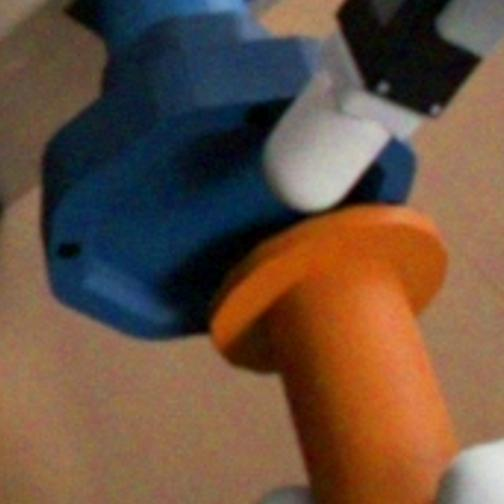

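move:
  arm1: {"target": [0.0037, 0.0700, 0.8230, -0.0424, 0.9899, 0.1345, -0.0128], "speed": 0.1}

move:
  arm2: {"target": [0.0300, -0.1825, 0.9300, -0.5515, -0.5515, 0.4426, 0.4426], "speed": 0.08}

Scene clock: 3504.97 s.
Joint torques (N m): arm1=[0.79 -13.57 6.9 1.25 -0.08 -0.07] | arm2=[1.49 -19.14 1.35 2.76 4.08 -0.26] | arm3=[-5.25 -29.63 4.77 -3.1 -1.51 -0.01] | arm4=[-1.55 2.37 8.55 2.48 0.24 -0.08]
Motor temperatures (°C): arm1=[24 30 42 27 27 26] | arm2=[26 39 30 28 78 25] | arm3=[29 57 43 28 33 28] | arm4=[28 27 42 26 25 25]
Heat: arm1: hottest joint3_rad 42 °C; arm2: hottest joint5_rad 78 °C; arm3: hottest joint2_rad 57 °C; arm4: hottest joint3_rad 42 °C.
move: arm1 off_target
Joint velocities: within noise
arm1.joint_positions: joint1_rad=+0.043 joint2_rad=+1.701 joint3_rad=+0.943 joint4_rad=-0.972 joint5_rad=+0.043 joint6_rad=-0.241 hand_index_mcp=-0.070 hand_index_abd=+0.000 hand_index_pip=-0.119 hand_index_dip=+1.000 hand_middle_mcp=-0.078 hand_middle_abd=+0.000 hand_middle_pip=-0.114 hand_middle_dip=+1.000 hand_ring_mcp=-0.909 hand_ring_abd=+0.030 hand_ring_pip=-0.131 hand_ring_dip=+0.265 hand_thumb_cmc=-0.656 hand_thumb_axl=+0.678 hand_thumb_mcp=-0.030 hand_thumb_ipl=+0.186 hand_current_limit=+0.750 hand_speed=-0.300
arm1.joint_status: not commanded
arm1.hand_state: blocked,goal,blocked,goal,blocked,goal,blocked,goal,blocked,blocked,goal,goal,goal,goal,blocked,goal
arm1.index_mcp_current_ma: 308
arm1.index_abd_current_ma: 1
arm1.index_pip_current_ma: 115
arm1.index_dip_current_ma: 0
arm1.middle_mcp_current_ma: 271
arm1.middle_abd_current_ma: 0
arm1.middle_pip_current_ma: 138
arm1.middle_dip_current_ma: 0
arm1.ring_mcp_current_ma: 312
arm1.ring_abd_current_ma: 94
arm1.ring_pip_current_ma: 68
arm1.ring_dip_current_ma: 15
arm1.thumb_cmc_current_ma: 12
arm1.thumb_axl_current_ma: -1
arm1.thumb_mcp_current_ma: 481
arm1.thumb_ipl_current_ma: 89
arm1.hand_goal_index_mcp: -0.140
arm1.hand_goal_index_abd: 0.000
arm1.hand_goal_index_pip: -0.150
arm1.hand_goal_index_dip: 1.000
arm1.hand_goal_middle_mcp: -0.140
arm1.hand_goal_middle_abd: 0.000
arm1.hand_goal_middle_pip: -0.150
arm1.hand_goal_middle_dip: 1.000
arm1.hand_goal_ring_mcp: -0.980
arm1.hand_goal_ring_abd: 0.000
arm1.hand_goal_ring_pip: -0.150
arm1.hand_goal_ring_dip: 0.260
arm1.hand_goal_thumb_cmc: -0.660
arm1.hand_goal_thumb_axl: 0.678
arm1.hand_goal_thumb_mcp: -0.150
arm1.hand_goal_thumb_ipl: 0.168
arm1.hand: x=+0.0069 y=+0.0888 z=+0.7979 quat_wxyz=(-0.080, +0.987, +0.136, -0.009) (m; scene frame)
arm1.hand_target: x=+0.0037 y=+0.0706 z=+0.8231 quat_wxyz=(-0.043, +0.990, +0.135, -0.013) (m; scene frame)
arm1.hand_status: off_target (0.032 m and 4.3 deg from the pose sent, 0.022 m and 2.8 deg at the start)
arm2, arm3, arm4: as last shown
arm3.on_its_own: joint1_rad reads -0.134 and still pushes toward -0.210 since a time_out; joint4_rad reads +0.363 and still pushes toward +0.235 since a time_out; joint5_rad reads -0.282 and still pushes toward -0.315 since a time_out
pictures: none

Scene clock: 3506.33 s.
Joint torques (N m): arm1=[1.14 -13.57 6.89 1.24 -0.15 -0.07] | arm2=[-0.5 -16.26 11.82 1.57 0.88 -0.24] | arm3=[-5.01 -29.22 4.7 -3.04 -1.54 0.01] | arm4=[-0.97 1.44 8.8 2.51 0.24 -0.08]
Motor temperatures (°C): arm1=[24 30 41 27 27 26] | arm2=[26 39 30 28 77 25] | arm3=[29 57 43 28 33 28] | arm4=[28 27 42 26 25 25]
Heat: arm1: hottest joint3_rad 41 °C; arm2: hottest joint5_rad 77 °C; arm3: hottest joint2_rad 57 °C; arm4: hottest joint3_rad 42 °C.
move: arm2 off_target
Joint velocities: within noise
arm1, arm3, arm4: as last shown
arm1.joint_positions: joint1_rad=+0.039 joint2_rad=+1.701 joint3_rad=+0.943 joint4_rad=-0.972 joint5_rad=+0.044 joint6_rad=-0.240 hand_index_mcp=-0.070 hand_index_abd=+0.002 hand_index_pip=-0.119 hand_index_dip=+1.000 hand_middle_mcp=-0.078 hand_middle_abd=+0.001 hand_middle_pip=-0.114 hand_middle_dip=+1.000 hand_ring_mcp=-0.909 hand_ring_abd=+0.030 hand_ring_pip=-0.131 hand_ring_dip=+0.265 hand_thumb_cmc=-0.655 hand_thumb_axl=+0.678 hand_thumb_mcp=-0.030 hand_thumb_ipl=+0.186 hand_current_limit=+0.750 hand_speed=-0.300
arm1.index_mcp_current_ma: 311
arm1.index_abd_current_ma: 3
arm1.middle_abd_current_ma: 2
arm1.thumb_cmc_current_ma: 16
arm1.thumb_axl_current_ma: 1
arm1.hand: x=+0.0044 y=+0.0887 z=+0.7979 quat_wxyz=(-0.080, +0.988, +0.134, -0.010) (m; scene frame)
arm1.hand_target: x=+0.0036 y=+0.0706 z=+0.8231 quat_wxyz=(-0.043, +0.990, +0.134, -0.013) (m; scene frame)
arm2.joint_positions: joint1_rad=+0.267 joint2_rad=+2.309 joint3_rad=+1.479 joint4_rad=+0.809 joint5_rad=+0.012 joint6_rad=+0.024 hand_index_mcp=+0.758 hand_index_abd=+0.002 hand_index_pip=+0.580 hand_index_dip=+0.697 hand_middle_mcp=+0.759 hand_middle_abd=+0.001 hand_middle_pip=+0.580 hand_middle_dip=+0.698 hand_ring_mcp=+0.759 hand_ring_abd=+0.001 hand_ring_pip=+0.580 hand_ring_dip=+0.697 hand_thumb_cmc=+0.767 hand_thumb_axl=-0.412 hand_thumb_mcp=+0.260 hand_thumb_ipl=+0.183 hand_current_limit=+0.780 hand_speed=-0.300
arm2.joint_status: not commanded
arm2.hand_state: goal,goal,goal,goal,goal,goal,goal,goal,goal,goal,goal,goal,blocked,goal,blocked,goal
arm2.index_mcp_current_ma: 2
arm2.index_abd_current_ma: 0
arm2.index_pip_current_ma: 0
arm2.index_dip_current_ma: 0
arm2.middle_mcp_current_ma: 2
arm2.middle_abd_current_ma: 0
arm2.middle_pip_current_ma: 0
arm2.middle_dip_current_ma: 0
arm2.ring_mcp_current_ma: 2
arm2.ring_abd_current_ma: 0
arm2.ring_pip_current_ma: 0
arm2.ring_dip_current_ma: 0
arm2.thumb_cmc_current_ma: 57
arm2.thumb_axl_current_ma: -5
arm2.thumb_mcp_current_ma: 31
arm2.thumb_ipl_current_ma: 7
arm2.hand_goal_index_mcp: 0.750
arm2.hand_goal_index_abd: 0.000
arm2.hand_goal_index_pip: 0.580
arm2.hand_goal_index_dip: 0.700
arm2.hand_goal_middle_mcp: 0.750
arm2.hand_goal_middle_abd: 0.000
arm2.hand_goal_middle_pip: 0.580
arm2.hand_goal_middle_dip: 0.700
arm2.hand_goal_ring_mcp: 0.750
arm2.hand_goal_ring_abd: 0.000
arm2.hand_goal_ring_pip: 0.580
arm2.hand_goal_ring_dip: 0.700
arm2.hand_goal_thumb_cmc: 0.714
arm2.hand_goal_thumb_axl: -0.400
arm2.hand_goal_thumb_mcp: 0.230
arm2.hand_goal_thumb_ipl: 0.170
arm2.hand: x=+0.0422 y=-0.1914 z=+0.9218 quat_wxyz=(-0.557, -0.560, +0.444, +0.423) (m; scene frame)
arm2.hand_target: x=+0.0311 y=-0.1822 z=+0.9302 quat_wxyz=(-0.551, -0.552, +0.443, +0.442) (m; scene frame)
arm2.hand_status: off_target (0.017 m and 2.5 deg from the pose sent, 0.031 m and 2.0 deg at the start)
arm3.joint_positions: joint1_rad=-0.134 joint2_rad=+2.160 joint3_rad=+1.874 joint4_rad=+0.362 joint5_rad=-0.282 joint6_rad=+1.897 hand_index_mcp=-0.418 hand_index_abd=+0.001 hand_index_pip=-0.677 hand_index_dip=-0.098 hand_middle_mcp=-0.419 hand_middle_abd=+0.002 hand_middle_pip=-0.680 hand_middle_dip=-0.098 hand_ring_mcp=-0.419 hand_ring_abd=+0.000 hand_ring_pip=-0.680 hand_ring_dip=-0.098 hand_thumb_cmc=+0.654 hand_thumb_axl=-0.428 hand_thumb_mcp=+0.245 hand_thumb_ipl=+0.178 hand_current_limit=+0.780 hand_speed=-0.300
arm3.on_its_own: joint1_rad reads -0.134 and still pushes toward -0.210 since a time_out; joint4_rad reads +0.362 and still pushes toward +0.235 since a time_out; joint5_rad reads -0.282 and still pushes toward -0.315 since a time_out
arm3.hand: x=+0.0521 y=-0.1555 z=+0.9948 quat_wxyz=(-0.164, +0.680, -0.056, +0.712) (m; scene frame)
arm3.hand_target: x=+0.0109 y=-0.2108 z=+0.9973 quat_wxyz=(-0.159, +0.713, -0.093, +0.677) (m; scene frame)
pictures: none

move:
  arm1: {"target": [-0.0020, 0.0930, 0.8230, -0.0424, 0.9899, 0.1345, -0.0128], "speed": 0.1}
  arm3: {"joints": {"joint1_rad": -0.21, "joint2_rad": 2.045, "joint3_rad": 1.80, "joint4_rad": 0.18, "joint5_rad": -0.315}, "min_time_s": 1.2}
  cameras: ["arm2_cam_wrist"]

zoom_image:
  camera: "arm2_cam_wrist"
  region: [400, 230, 540, 370]

Scene clock: 3527.20 s.
Joint torques (N m): arm1=[0.79 -12.81 6.57 1.26 -0.11 -0.09] | arm2=[-0.5 -16.21 11.84 1.48 0.88 -0.27] | arm3=[-5.07 -30.15 4.81 -4.05 -1.69 0.04] | arm4=[-1.26 2.26 8.87 2.4 0.22 -0.08]
Motor temperatures (°C): arm1=[24 30 39 27 27 26] | arm2=[26 39 32 28 63 25] | arm3=[29 59 43 28 33 28] | arm4=[28 27 42 26 25 25]
Heat: arm1: hottest joint3_rad 39 °C; arm2: hottest joint5_rad 63 °C; arm3: hottest joint2_rad 59 °C; arm4: hottest joint3_rad 42 °C.
move: arm1 off_target; arm3 time_out
Joint velocities: within noise
arm1.joint_positions: joint1_rad=+0.030 joint2_rad=+1.650 joint3_rad=+0.880 joint4_rad=-0.956 joint5_rad=+0.044 joint6_rad=-0.252 hand_index_mcp=-0.069 hand_index_abd=+0.002 hand_index_pip=-0.119 hand_index_dip=+1.000 hand_middle_mcp=-0.078 hand_middle_abd=+0.001 hand_middle_pip=-0.113 hand_middle_dip=+1.000 hand_ring_mcp=-0.909 hand_ring_abd=+0.030 hand_ring_pip=-0.131 hand_ring_dip=+0.265 hand_thumb_cmc=-0.655 hand_thumb_axl=+0.678 hand_thumb_mcp=-0.030 hand_thumb_ipl=+0.186 hand_current_limit=+0.750 hand_speed=-0.300
arm1.joint_status: not commanded
arm1.hand_state: blocked,goal,blocked,goal,blocked,goal,blocked,goal,blocked,blocked,goal,goal,goal,goal,blocked,goal
arm1.index_mcp_current_ma: 311
arm1.index_abd_current_ma: 4
arm1.index_pip_current_ma: 115
arm1.index_dip_current_ma: 0
arm1.middle_mcp_current_ma: 271
arm1.middle_abd_current_ma: 3
arm1.middle_pip_current_ma: 140
arm1.middle_dip_current_ma: 0
arm1.ring_mcp_current_ma: 312
arm1.ring_abd_current_ma: 94
arm1.ring_pip_current_ma: 68
arm1.ring_dip_current_ma: 15
arm1.thumb_cmc_current_ma: 16
arm1.thumb_axl_current_ma: 1
arm1.thumb_mcp_current_ma: 481
arm1.thumb_ipl_current_ma: 89
arm1.hand_goal_index_mcp: -0.140
arm1.hand_goal_index_abd: 0.000
arm1.hand_goal_index_pip: -0.150
arm1.hand_goal_index_dip: 1.000
arm1.hand_goal_middle_mcp: -0.140
arm1.hand_goal_middle_abd: 0.000
arm1.hand_goal_middle_pip: -0.150
arm1.hand_goal_middle_dip: 1.000
arm1.hand_goal_ring_mcp: -0.980
arm1.hand_goal_ring_abd: 0.000
arm1.hand_goal_ring_pip: -0.150
arm1.hand_goal_ring_dip: 0.260
arm1.hand_goal_thumb_cmc: -0.660
arm1.hand_goal_thumb_axl: 0.678
arm1.hand_goal_thumb_mcp: -0.150
arm1.hand_goal_thumb_ipl: 0.168
arm1.hand: x=+0.0010 y=+0.1100 z=+0.7999 quat_wxyz=(-0.079, +0.988, +0.135, -0.009) (m; scene frame)
arm1.hand_target: x=-0.0020 y=+0.0936 z=+0.8230 quat_wxyz=(-0.043, +0.990, +0.134, -0.013) (m; scene frame)
arm1.hand_status: off_target (0.029 m and 4.2 deg from the pose sent, 0.026 m and 4.3 deg at the start)
arm2: as last shown
arm3.joint_positions: joint1_rad=-0.134 joint2_rad=+2.153 joint3_rad=+1.874 joint4_rad=+0.331 joint5_rad=-0.278 joint6_rad=+1.893 hand_index_mcp=-0.418 hand_index_abd=+0.001 hand_index_pip=-0.677 hand_index_dip=-0.098 hand_middle_mcp=-0.419 hand_middle_abd=+0.002 hand_middle_pip=-0.680 hand_middle_dip=-0.098 hand_ring_mcp=-0.419 hand_ring_abd=+0.000 hand_ring_pip=-0.680 hand_ring_dip=-0.098 hand_thumb_cmc=+0.648 hand_thumb_axl=-0.430 hand_thumb_mcp=+0.245 hand_thumb_ipl=+0.180 hand_current_limit=+0.780 hand_speed=-0.300
arm3.joint_status: joint1_rad time_out (moved +0.000 of -0.076); joint4_rad time_out (moved -0.031 of -0.182); joint5_rad time_out (moved +0.004 of -0.033); the others done
arm3.hand_state: goal,goal,goal,goal,goal,goal,goal,goal,goal,goal,goal,goal,blocked,goal,goal,goal
arm3.index_mcp_current_ma: 3
arm3.index_abd_current_ma: 1
arm3.index_pip_current_ma: 4
arm3.index_dip_current_ma: 4
arm3.middle_mcp_current_ma: 1
arm3.middle_abd_current_ma: 2
arm3.middle_pip_current_ma: 0
arm3.middle_dip_current_ma: 4
arm3.ring_mcp_current_ma: 2
arm3.ring_abd_current_ma: -1
arm3.ring_pip_current_ma: 1
arm3.ring_dip_current_ma: 4
arm3.thumb_cmc_current_ma: -237
arm3.thumb_axl_current_ma: -28
arm3.thumb_mcp_current_ma: -52
arm3.thumb_ipl_current_ma: -1
arm3.hand_goal_index_mcp: -0.420
arm3.hand_goal_index_abd: 0.000
arm3.hand_goal_index_pip: -0.680
arm3.hand_goal_index_dip: -0.100
arm3.hand_goal_middle_mcp: -0.420
arm3.hand_goal_middle_abd: 0.000
arm3.hand_goal_middle_pip: -0.680
arm3.hand_goal_middle_dip: -0.100
arm3.hand_goal_ring_mcp: -0.420
arm3.hand_goal_ring_abd: 0.000
arm3.hand_goal_ring_pip: -0.680
arm3.hand_goal_ring_dip: -0.100
arm3.hand_goal_thumb_cmc: 0.714
arm3.hand_goal_thumb_axl: -0.420
arm3.hand_goal_thumb_mcp: 0.260
arm3.hand_goal_thumb_ipl: 0.180
arm3.on_its_own: joint1_rad reads -0.134 and still pushes toward -0.210 since a time_out; joint4_rad reads +0.331 and still pushes toward +0.180 since a time_out; joint5_rad reads -0.278 and still pushes toward -0.315 since a time_out
arm3.hand: x=+0.0500 y=-0.1562 z=+0.9927 quat_wxyz=(-0.161, +0.689, -0.059, +0.704) (m; scene frame)
arm3.hand_target: x=+0.0047 y=-0.2095 z=+1.0004 quat_wxyz=(-0.160, +0.724, -0.098, +0.664) (m; scene frame)
arm3.hand_status: not commanded
arm4.joint_positions: joint1_rad=-0.465 joint2_rad=+0.615 joint3_rad=+1.366 joint4_rad=-1.199 joint5_rad=+0.099 joint6_rad=+1.070 hand_index_mcp=+0.756 hand_index_abd=+0.000 hand_index_pip=+0.577 hand_index_dip=+0.696 hand_middle_mcp=+0.756 hand_middle_abd=+0.000 hand_middle_pip=+0.577 hand_middle_dip=+0.696 hand_ring_mcp=+0.756 hand_ring_abd=+0.000 hand_ring_pip=+0.577 hand_ring_dip=+0.696 hand_thumb_cmc=+0.716 hand_thumb_axl=+0.677 hand_thumb_mcp=+0.226 hand_thumb_ipl=+0.168 hand_current_limit=+0.400 hand_speed=-0.600
arm4.joint_status: not commanded
arm4.hand_state: goal,goal,goal,goal,goal,goal,goal,goal,goal,goal,goal,goal,goal,goal,goal,goal
arm4.index_mcp_current_ma: 0
arm4.index_abd_current_ma: 0
arm4.index_pip_current_ma: 0
arm4.index_dip_current_ma: 0
arm4.middle_mcp_current_ma: 0
arm4.middle_abd_current_ma: 0
arm4.middle_pip_current_ma: 0
arm4.middle_dip_current_ma: 0
arm4.ring_mcp_current_ma: 0
arm4.ring_abd_current_ma: 0
arm4.ring_pip_current_ma: 0
arm4.ring_dip_current_ma: 0
arm4.thumb_cmc_current_ma: 0
arm4.thumb_axl_current_ma: 0
arm4.thumb_mcp_current_ma: 0
arm4.thumb_ipl_current_ma: 0
arm4.hand_goal_index_mcp: 0.754
arm4.hand_goal_index_abd: 0.000
arm4.hand_goal_index_pip: 0.576
arm4.hand_goal_index_dip: 0.696
arm4.hand_goal_middle_mcp: 0.754
arm4.hand_goal_middle_abd: 0.000
arm4.hand_goal_middle_pip: 0.576
arm4.hand_goal_middle_dip: 0.696
arm4.hand_goal_ring_mcp: 0.754
arm4.hand_goal_ring_abd: 0.000
arm4.hand_goal_ring_pip: 0.576
arm4.hand_goal_ring_dip: 0.696
arm4.hand_goal_thumb_cmc: 0.714
arm4.hand_goal_thumb_axl: 0.678
arm4.hand_goal_thumb_mcp: 0.226
arm4.hand_goal_thumb_ipl: 0.168
arm4.hand: x=+0.2036 y=-0.3639 z=+1.4001 quat_wxyz=(-0.114, +0.600, +0.595, +0.523) (m; scene frame)
arm4.hand_target: x=+0.2018 y=-0.3671 z=+1.4143 quat_wxyz=(-0.119, +0.594, +0.588, +0.536) (m; scene frame)
arm4.hand_status: not commanded
pictures: arm2_cam_wrist
camera_calibration:
arm2_cam_wrist: T_world_to_cam=[[-0.221771, 0.795659, 0.563688, -0.321208], [0.606013, 0.565349, -0.55958, 0.55612], [-0.763915, 0.217504, -0.607558, 0.754325], [0, 0, 0, 1]] pos_world=[0.167989, -0.222898, 0.950551]

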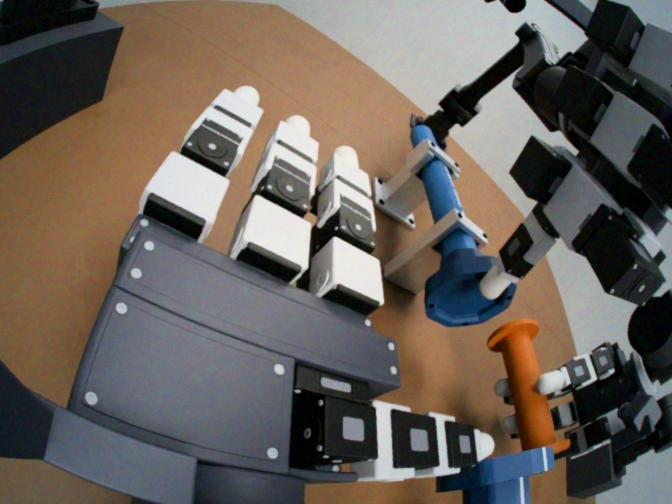

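Scaled by 3.600 from the camera's 672x504 image, which has a finer 960x720 frame.

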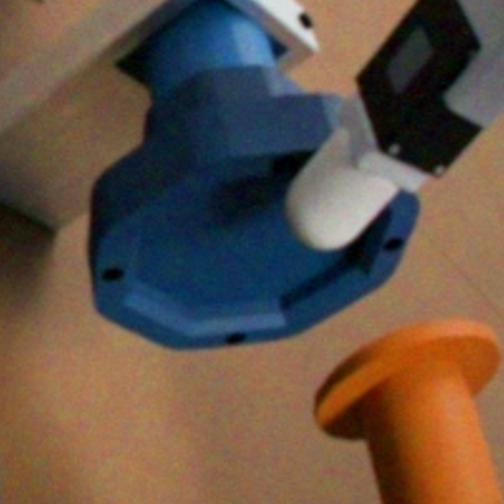

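move:
  arm3: {"target": [0.125, -0.153, 1.022, -0.1979, 0.7057, -0.0463, 0.6789], "speed": 0.12}

move:
  arm3: {"target": [0.108, -0.156, 1.020, -0.1979, 0.7057, -0.0463, 0.6789], "speed": 0.1}
  cameras: ["arm2_cam_wrist", "cam_high"]

zoom_image:
  camera: "arm2_cam_wrist"
  region: [400, 230, 540, 370]

Scene clock: 3550.77 s.
Joint torques (N m): arm1=[0.79 -12.86 6.56 1.26 -0.11 -0.09] | arm2=[-0.56 -16.03 11.79 1.47 0.87 -0.23] | arm3=[0.62 -22.12 15.57 1.78 -0.27 -0.1] | arm4=[-1.2 1.49 8.72 2.39 0.21 -0.08]
Motor temperatures (°C): arm1=[24 30 38 27 27 26] | arm2=[26 38 33 28 56 25] | arm3=[29 62 44 28 34 28] | arm4=[28 27 42 26 25 25]
Heat: arm1: hottest joint3_rad 38 °C; arm2: hottest joint5_rad 56 °C; arm3: hottest joint2_rad 62 °C; arm4: hottest joint3_rad 42 °C.
move: arm3 off_target
Joint velocities: within noise
arm1, arm2, arm4: as last shown
arm3.joint_positions: joint1_rad=-0.130 joint2_rad=+2.373 joint3_rad=+2.344 joint4_rad=-0.001 joint5_rad=-0.355 joint6_rad=+1.908 hand_index_mcp=-0.418 hand_index_abd=+0.001 hand_index_pip=-0.677 hand_index_dip=-0.098 hand_middle_mcp=-0.419 hand_middle_abd=+0.002 hand_middle_pip=-0.680 hand_middle_dip=-0.098 hand_ring_mcp=-0.419 hand_ring_abd=+0.000 hand_ring_pip=-0.680 hand_ring_dip=-0.098 hand_thumb_cmc=+0.703 hand_thumb_axl=-0.422 hand_thumb_mcp=+0.254 hand_thumb_ipl=+0.178 hand_current_limit=+0.780 hand_speed=-0.300
arm3.joint_status: not commanded
arm3.hand_state: goal,goal,goal,goal,goal,goal,goal,goal,goal,goal,goal,goal,goal,goal,goal,goal
arm3.index_mcp_current_ma: 3
arm3.index_abd_current_ma: 1
arm3.index_pip_current_ma: 4
arm3.index_dip_current_ma: 4
arm3.middle_mcp_current_ma: 1
arm3.middle_abd_current_ma: 2
arm3.middle_pip_current_ma: 0
arm3.middle_dip_current_ma: 4
arm3.ring_mcp_current_ma: 2
arm3.ring_abd_current_ma: -1
arm3.ring_pip_current_ma: 1
arm3.ring_dip_current_ma: 4
arm3.thumb_cmc_current_ma: -28
arm3.thumb_axl_current_ma: -5
arm3.thumb_mcp_current_ma: -16
arm3.thumb_ipl_current_ma: -3
arm3.hand_goal_index_mcp: -0.420
arm3.hand_goal_index_abd: 0.000
arm3.hand_goal_index_pip: -0.680
arm3.hand_goal_index_dip: -0.100
arm3.hand_goal_middle_mcp: -0.420
arm3.hand_goal_middle_abd: 0.000
arm3.hand_goal_middle_pip: -0.680
arm3.hand_goal_middle_dip: -0.100
arm3.hand_goal_ring_mcp: -0.420
arm3.hand_goal_ring_abd: 0.000
arm3.hand_goal_ring_pip: -0.680
arm3.hand_goal_ring_dip: -0.100
arm3.hand_goal_thumb_cmc: 0.714
arm3.hand_goal_thumb_axl: -0.420
arm3.hand_goal_thumb_mcp: 0.260
arm3.hand_goal_thumb_ipl: 0.180
arm3.hand: x=+0.1182 y=-0.1470 z=+1.0002 quat_wxyz=(-0.196, +0.717, -0.047, +0.667) (m; scene frame)
arm3.hand_target: x=+0.1225 y=-0.1528 z=+1.0218 quat_wxyz=(-0.198, +0.705, -0.046, +0.679) (m; scene frame)
arm3.hand_status: off_target (0.024 m and 1.9 deg from the pose sent, 0.081 m and 5.6 deg at the start)
pictures: none

Scene clock: 3551.90 s.
Joint torques (N m): arm1=[0.79 -12.86 6.56 1.26 -0.11 -0.09] | arm2=[-0.32 -16.44 11.84 1.44 0.86 -0.23] | arm3=[0.5 -24.82 10.4 3.19 -0.27 -0.11] | arm4=[-0.73 1.79 8.73 2.39 0.21 -0.1]
Motor temperatures (°C): arm1=[24 30 38 27 27 26] | arm2=[26 38 33 28 56 25] | arm3=[29 61 44 28 33 28] | arm4=[28 27 42 26 25 25]
Heat: arm1: hottest joint3_rad 38 °C; arm2: hottest joint5_rad 56 °C; arm3: hottest joint2_rad 61 °C; arm4: hottest joint3_rad 42 °C.
move: arm3 off_target
Joint velocities: within noise
arm1, arm2, arm4: as last shown
arm3.joint_positions: joint1_rad=-0.137 joint2_rad=+2.341 joint3_rad=+2.294 joint4_rad=+0.019 joint5_rad=-0.361 joint6_rad=+1.908 hand_index_mcp=-0.418 hand_index_abd=+0.001 hand_index_pip=-0.677 hand_index_dip=-0.098 hand_middle_mcp=-0.419 hand_middle_abd=+0.002 hand_middle_pip=-0.680 hand_middle_dip=-0.098 hand_ring_mcp=-0.419 hand_ring_abd=+0.000 hand_ring_pip=-0.680 hand_ring_dip=-0.098 hand_thumb_cmc=+0.703 hand_thumb_axl=-0.422 hand_thumb_mcp=+0.254 hand_thumb_ipl=+0.178 hand_current_limit=+0.780 hand_speed=-0.300
arm3.joint_status: not commanded
arm3.hand_state: goal,goal,goal,goal,goal,goal,goal,goal,goal,goal,goal,goal,goal,goal,goal,goal
arm3.index_mcp_current_ma: 3
arm3.index_abd_current_ma: 1
arm3.index_pip_current_ma: 4
arm3.index_dip_current_ma: 4
arm3.middle_mcp_current_ma: 1
arm3.middle_abd_current_ma: 2
arm3.middle_pip_current_ma: 0
arm3.middle_dip_current_ma: 4
arm3.ring_mcp_current_ma: 2
arm3.ring_abd_current_ma: -1
arm3.ring_pip_current_ma: 1
arm3.ring_dip_current_ma: 4
arm3.thumb_cmc_current_ma: -28
arm3.thumb_axl_current_ma: -5
arm3.thumb_mcp_current_ma: -16
arm3.thumb_ipl_current_ma: -3
arm3.hand_goal_index_mcp: -0.420
arm3.hand_goal_index_abd: 0.000
arm3.hand_goal_index_pip: -0.680
arm3.hand_goal_index_dip: -0.100
arm3.hand_goal_middle_mcp: -0.420
arm3.hand_goal_middle_abd: 0.000
arm3.hand_goal_middle_pip: -0.680
arm3.hand_goal_middle_dip: -0.100
arm3.hand_goal_ring_mcp: -0.420
arm3.hand_goal_ring_abd: 0.000
arm3.hand_goal_ring_pip: -0.680
arm3.hand_goal_ring_dip: -0.100
arm3.hand_goal_thumb_cmc: 0.714
arm3.hand_goal_thumb_axl: -0.420
arm3.hand_goal_thumb_mcp: 0.260
arm3.hand_goal_thumb_ipl: 0.180
arm3.hand: x=+0.1104 y=-0.1511 z=+1.0035 quat_wxyz=(-0.196, +0.717, -0.046, +0.668) (m; scene frame)
arm3.hand_target: x=+0.1080 y=-0.1561 z=+1.0200 quat_wxyz=(-0.198, +0.706, -0.046, +0.679) (m; scene frame)
arm3.hand_status: off_target (0.017 m and 1.8 deg from the pose sent, 0.024 m and 1.9 deg at the start)
pictures: arm2_cam_wrist, cam_high
camera_calibration:
arm2_cam_wrist: T_world_to_cam=[[-0.221771, 0.795659, 0.563688, -0.321208], [0.606013, 0.565349, -0.55958, 0.55612], [-0.763915, 0.217504, -0.607558, 0.754325], [0, 0, 0, 1]] pos_world=[0.167989, -0.222898, 0.950551]

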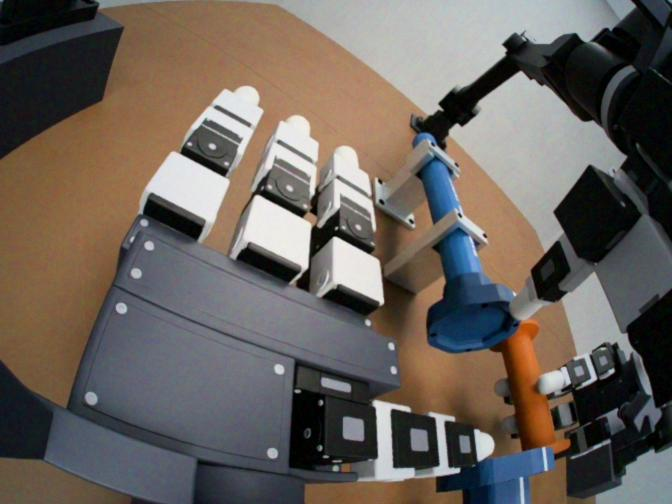

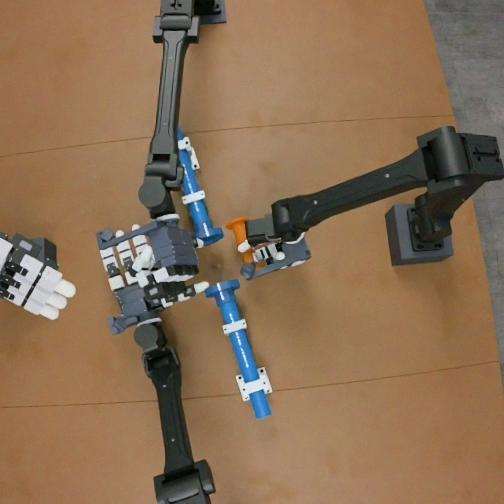

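Scaled by 3.600 from the camera's 672x504 image, which has a finer 960x720 frame.

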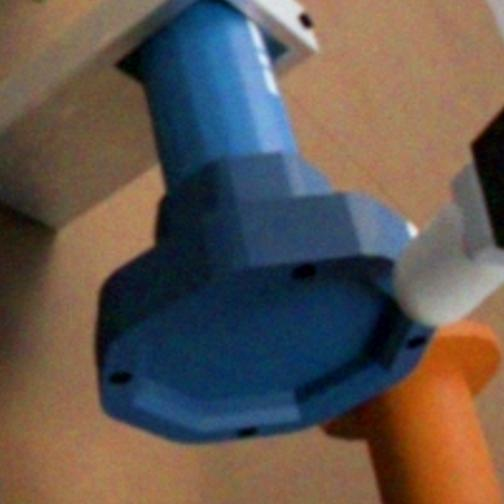

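move:
  arm3: {"target": [0.1185, -0.1440, 1.0090, -0.1979, 0.7057, -0.0463, 0.6789], "speed": 0.1}
  cameras: ["arm2_cam_wrist"]

zoom_image:
  camera: "arm2_cam_wrist"
  region: [400, 230, 540, 370]

Scene clock: 3592.13 s.
Joint torques (N m): arm1=[0.79 -12.81 6.57 1.26 -0.11 -0.09] | arm2=[-0.38 -15.97 11.74 1.44 0.88 -0.22] | arm3=[1.61 -21.83 13.14 3.34 0.12 -0.09] | arm4=[-0.79 2.14 8.68 2.55 0.2 -0.07]
Motor temperatures (°C): arm1=[24 30 37 27 27 26] | arm2=[26 38 34 28 51 25] | arm3=[29 60 49 28 31 28] | arm4=[28 27 42 26 25 25]
Heat: arm1: hottest joint3_rad 37 °C; arm2: hottest joint5_rad 51 °C; arm3: hottest joint2_rad 60 °C; arm4: hottest joint3_rad 42 °C.
move: arm3 off_target
Joint velocities: within noise
arm1, arm2, arm4: as last shown
arm3.joint_positions: joint1_rad=-0.134 joint2_rad=+2.341 joint3_rad=+2.293 joint4_rad=+0.019 joint5_rad=-0.354 joint6_rad=+1.908 hand_index_mcp=-0.418 hand_index_abd=+0.001 hand_index_pip=-0.677 hand_index_dip=-0.098 hand_middle_mcp=-0.419 hand_middle_abd=+0.002 hand_middle_pip=-0.680 hand_middle_dip=-0.098 hand_ring_mcp=-0.419 hand_ring_abd=+0.000 hand_ring_pip=-0.680 hand_ring_dip=-0.098 hand_thumb_cmc=+0.703 hand_thumb_axl=-0.422 hand_thumb_mcp=+0.254 hand_thumb_ipl=+0.178 hand_current_limit=+0.780 hand_speed=-0.300
arm3.joint_status: not commanded
arm3.hand_state: goal,goal,goal,goal,goal,goal,goal,goal,goal,goal,goal,goal,goal,goal,goal,goal
arm3.index_mcp_current_ma: 3
arm3.index_abd_current_ma: 1
arm3.index_pip_current_ma: 4
arm3.index_dip_current_ma: 4
arm3.middle_mcp_current_ma: 1
arm3.middle_abd_current_ma: 2
arm3.middle_pip_current_ma: 0
arm3.middle_dip_current_ma: 4
arm3.ring_mcp_current_ma: 2
arm3.ring_abd_current_ma: -1
arm3.ring_pip_current_ma: 1
arm3.ring_dip_current_ma: 4
arm3.thumb_cmc_current_ma: -28
arm3.thumb_axl_current_ma: -5
arm3.thumb_mcp_current_ma: -16
arm3.thumb_ipl_current_ma: -3
arm3.hand_goal_index_mcp: -0.420
arm3.hand_goal_index_abd: 0.000
arm3.hand_goal_index_pip: -0.680
arm3.hand_goal_index_dip: -0.100
arm3.hand_goal_middle_mcp: -0.420
arm3.hand_goal_middle_abd: 0.000
arm3.hand_goal_middle_pip: -0.680
arm3.hand_goal_middle_dip: -0.100
arm3.hand_goal_ring_mcp: -0.420
arm3.hand_goal_ring_abd: 0.000
arm3.hand_goal_ring_pip: -0.680
arm3.hand_goal_ring_dip: -0.100
arm3.hand_goal_thumb_cmc: 0.714
arm3.hand_goal_thumb_axl: -0.420
arm3.hand_goal_thumb_mcp: 0.260
arm3.hand_goal_thumb_ipl: 0.180
arm3.hand: x=+0.1105 y=-0.1499 z=+1.0030 quat_wxyz=(-0.194, +0.717, -0.048, +0.668) (m; scene frame)
arm3.hand_target: x=+0.1175 y=-0.1440 z=+1.0089 quat_wxyz=(-0.198, +0.706, -0.046, +0.679) (m; scene frame)
arm3.hand_status: off_target (0.012 m and 1.8 deg from the pose sent, 0.012 m and 1.8 deg at the start)
pictures: arm2_cam_wrist
camera_calibration:
arm2_cam_wrist: T_world_to_cam=[[-0.221771, 0.795659, 0.563688, -0.321208], [0.606013, 0.565349, -0.55958, 0.55612], [-0.763915, 0.217504, -0.607558, 0.754325], [0, 0, 0, 1]] pos_world=[0.167989, -0.222898, 0.950551]

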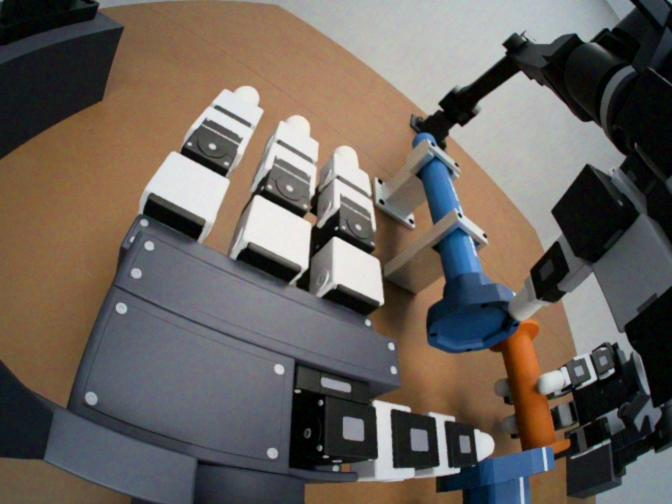

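Scaled by 3.600 from the camera's 672x504 image, which has a finer 960x720 frame.

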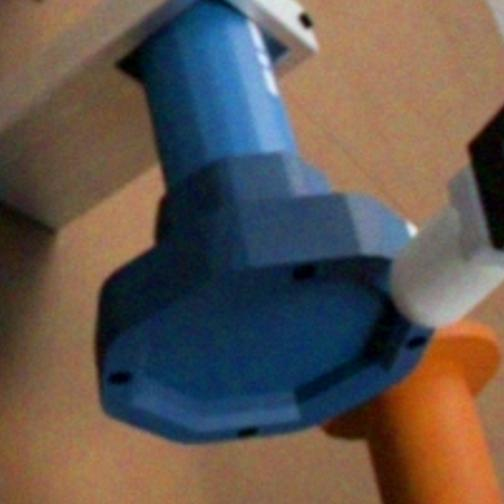

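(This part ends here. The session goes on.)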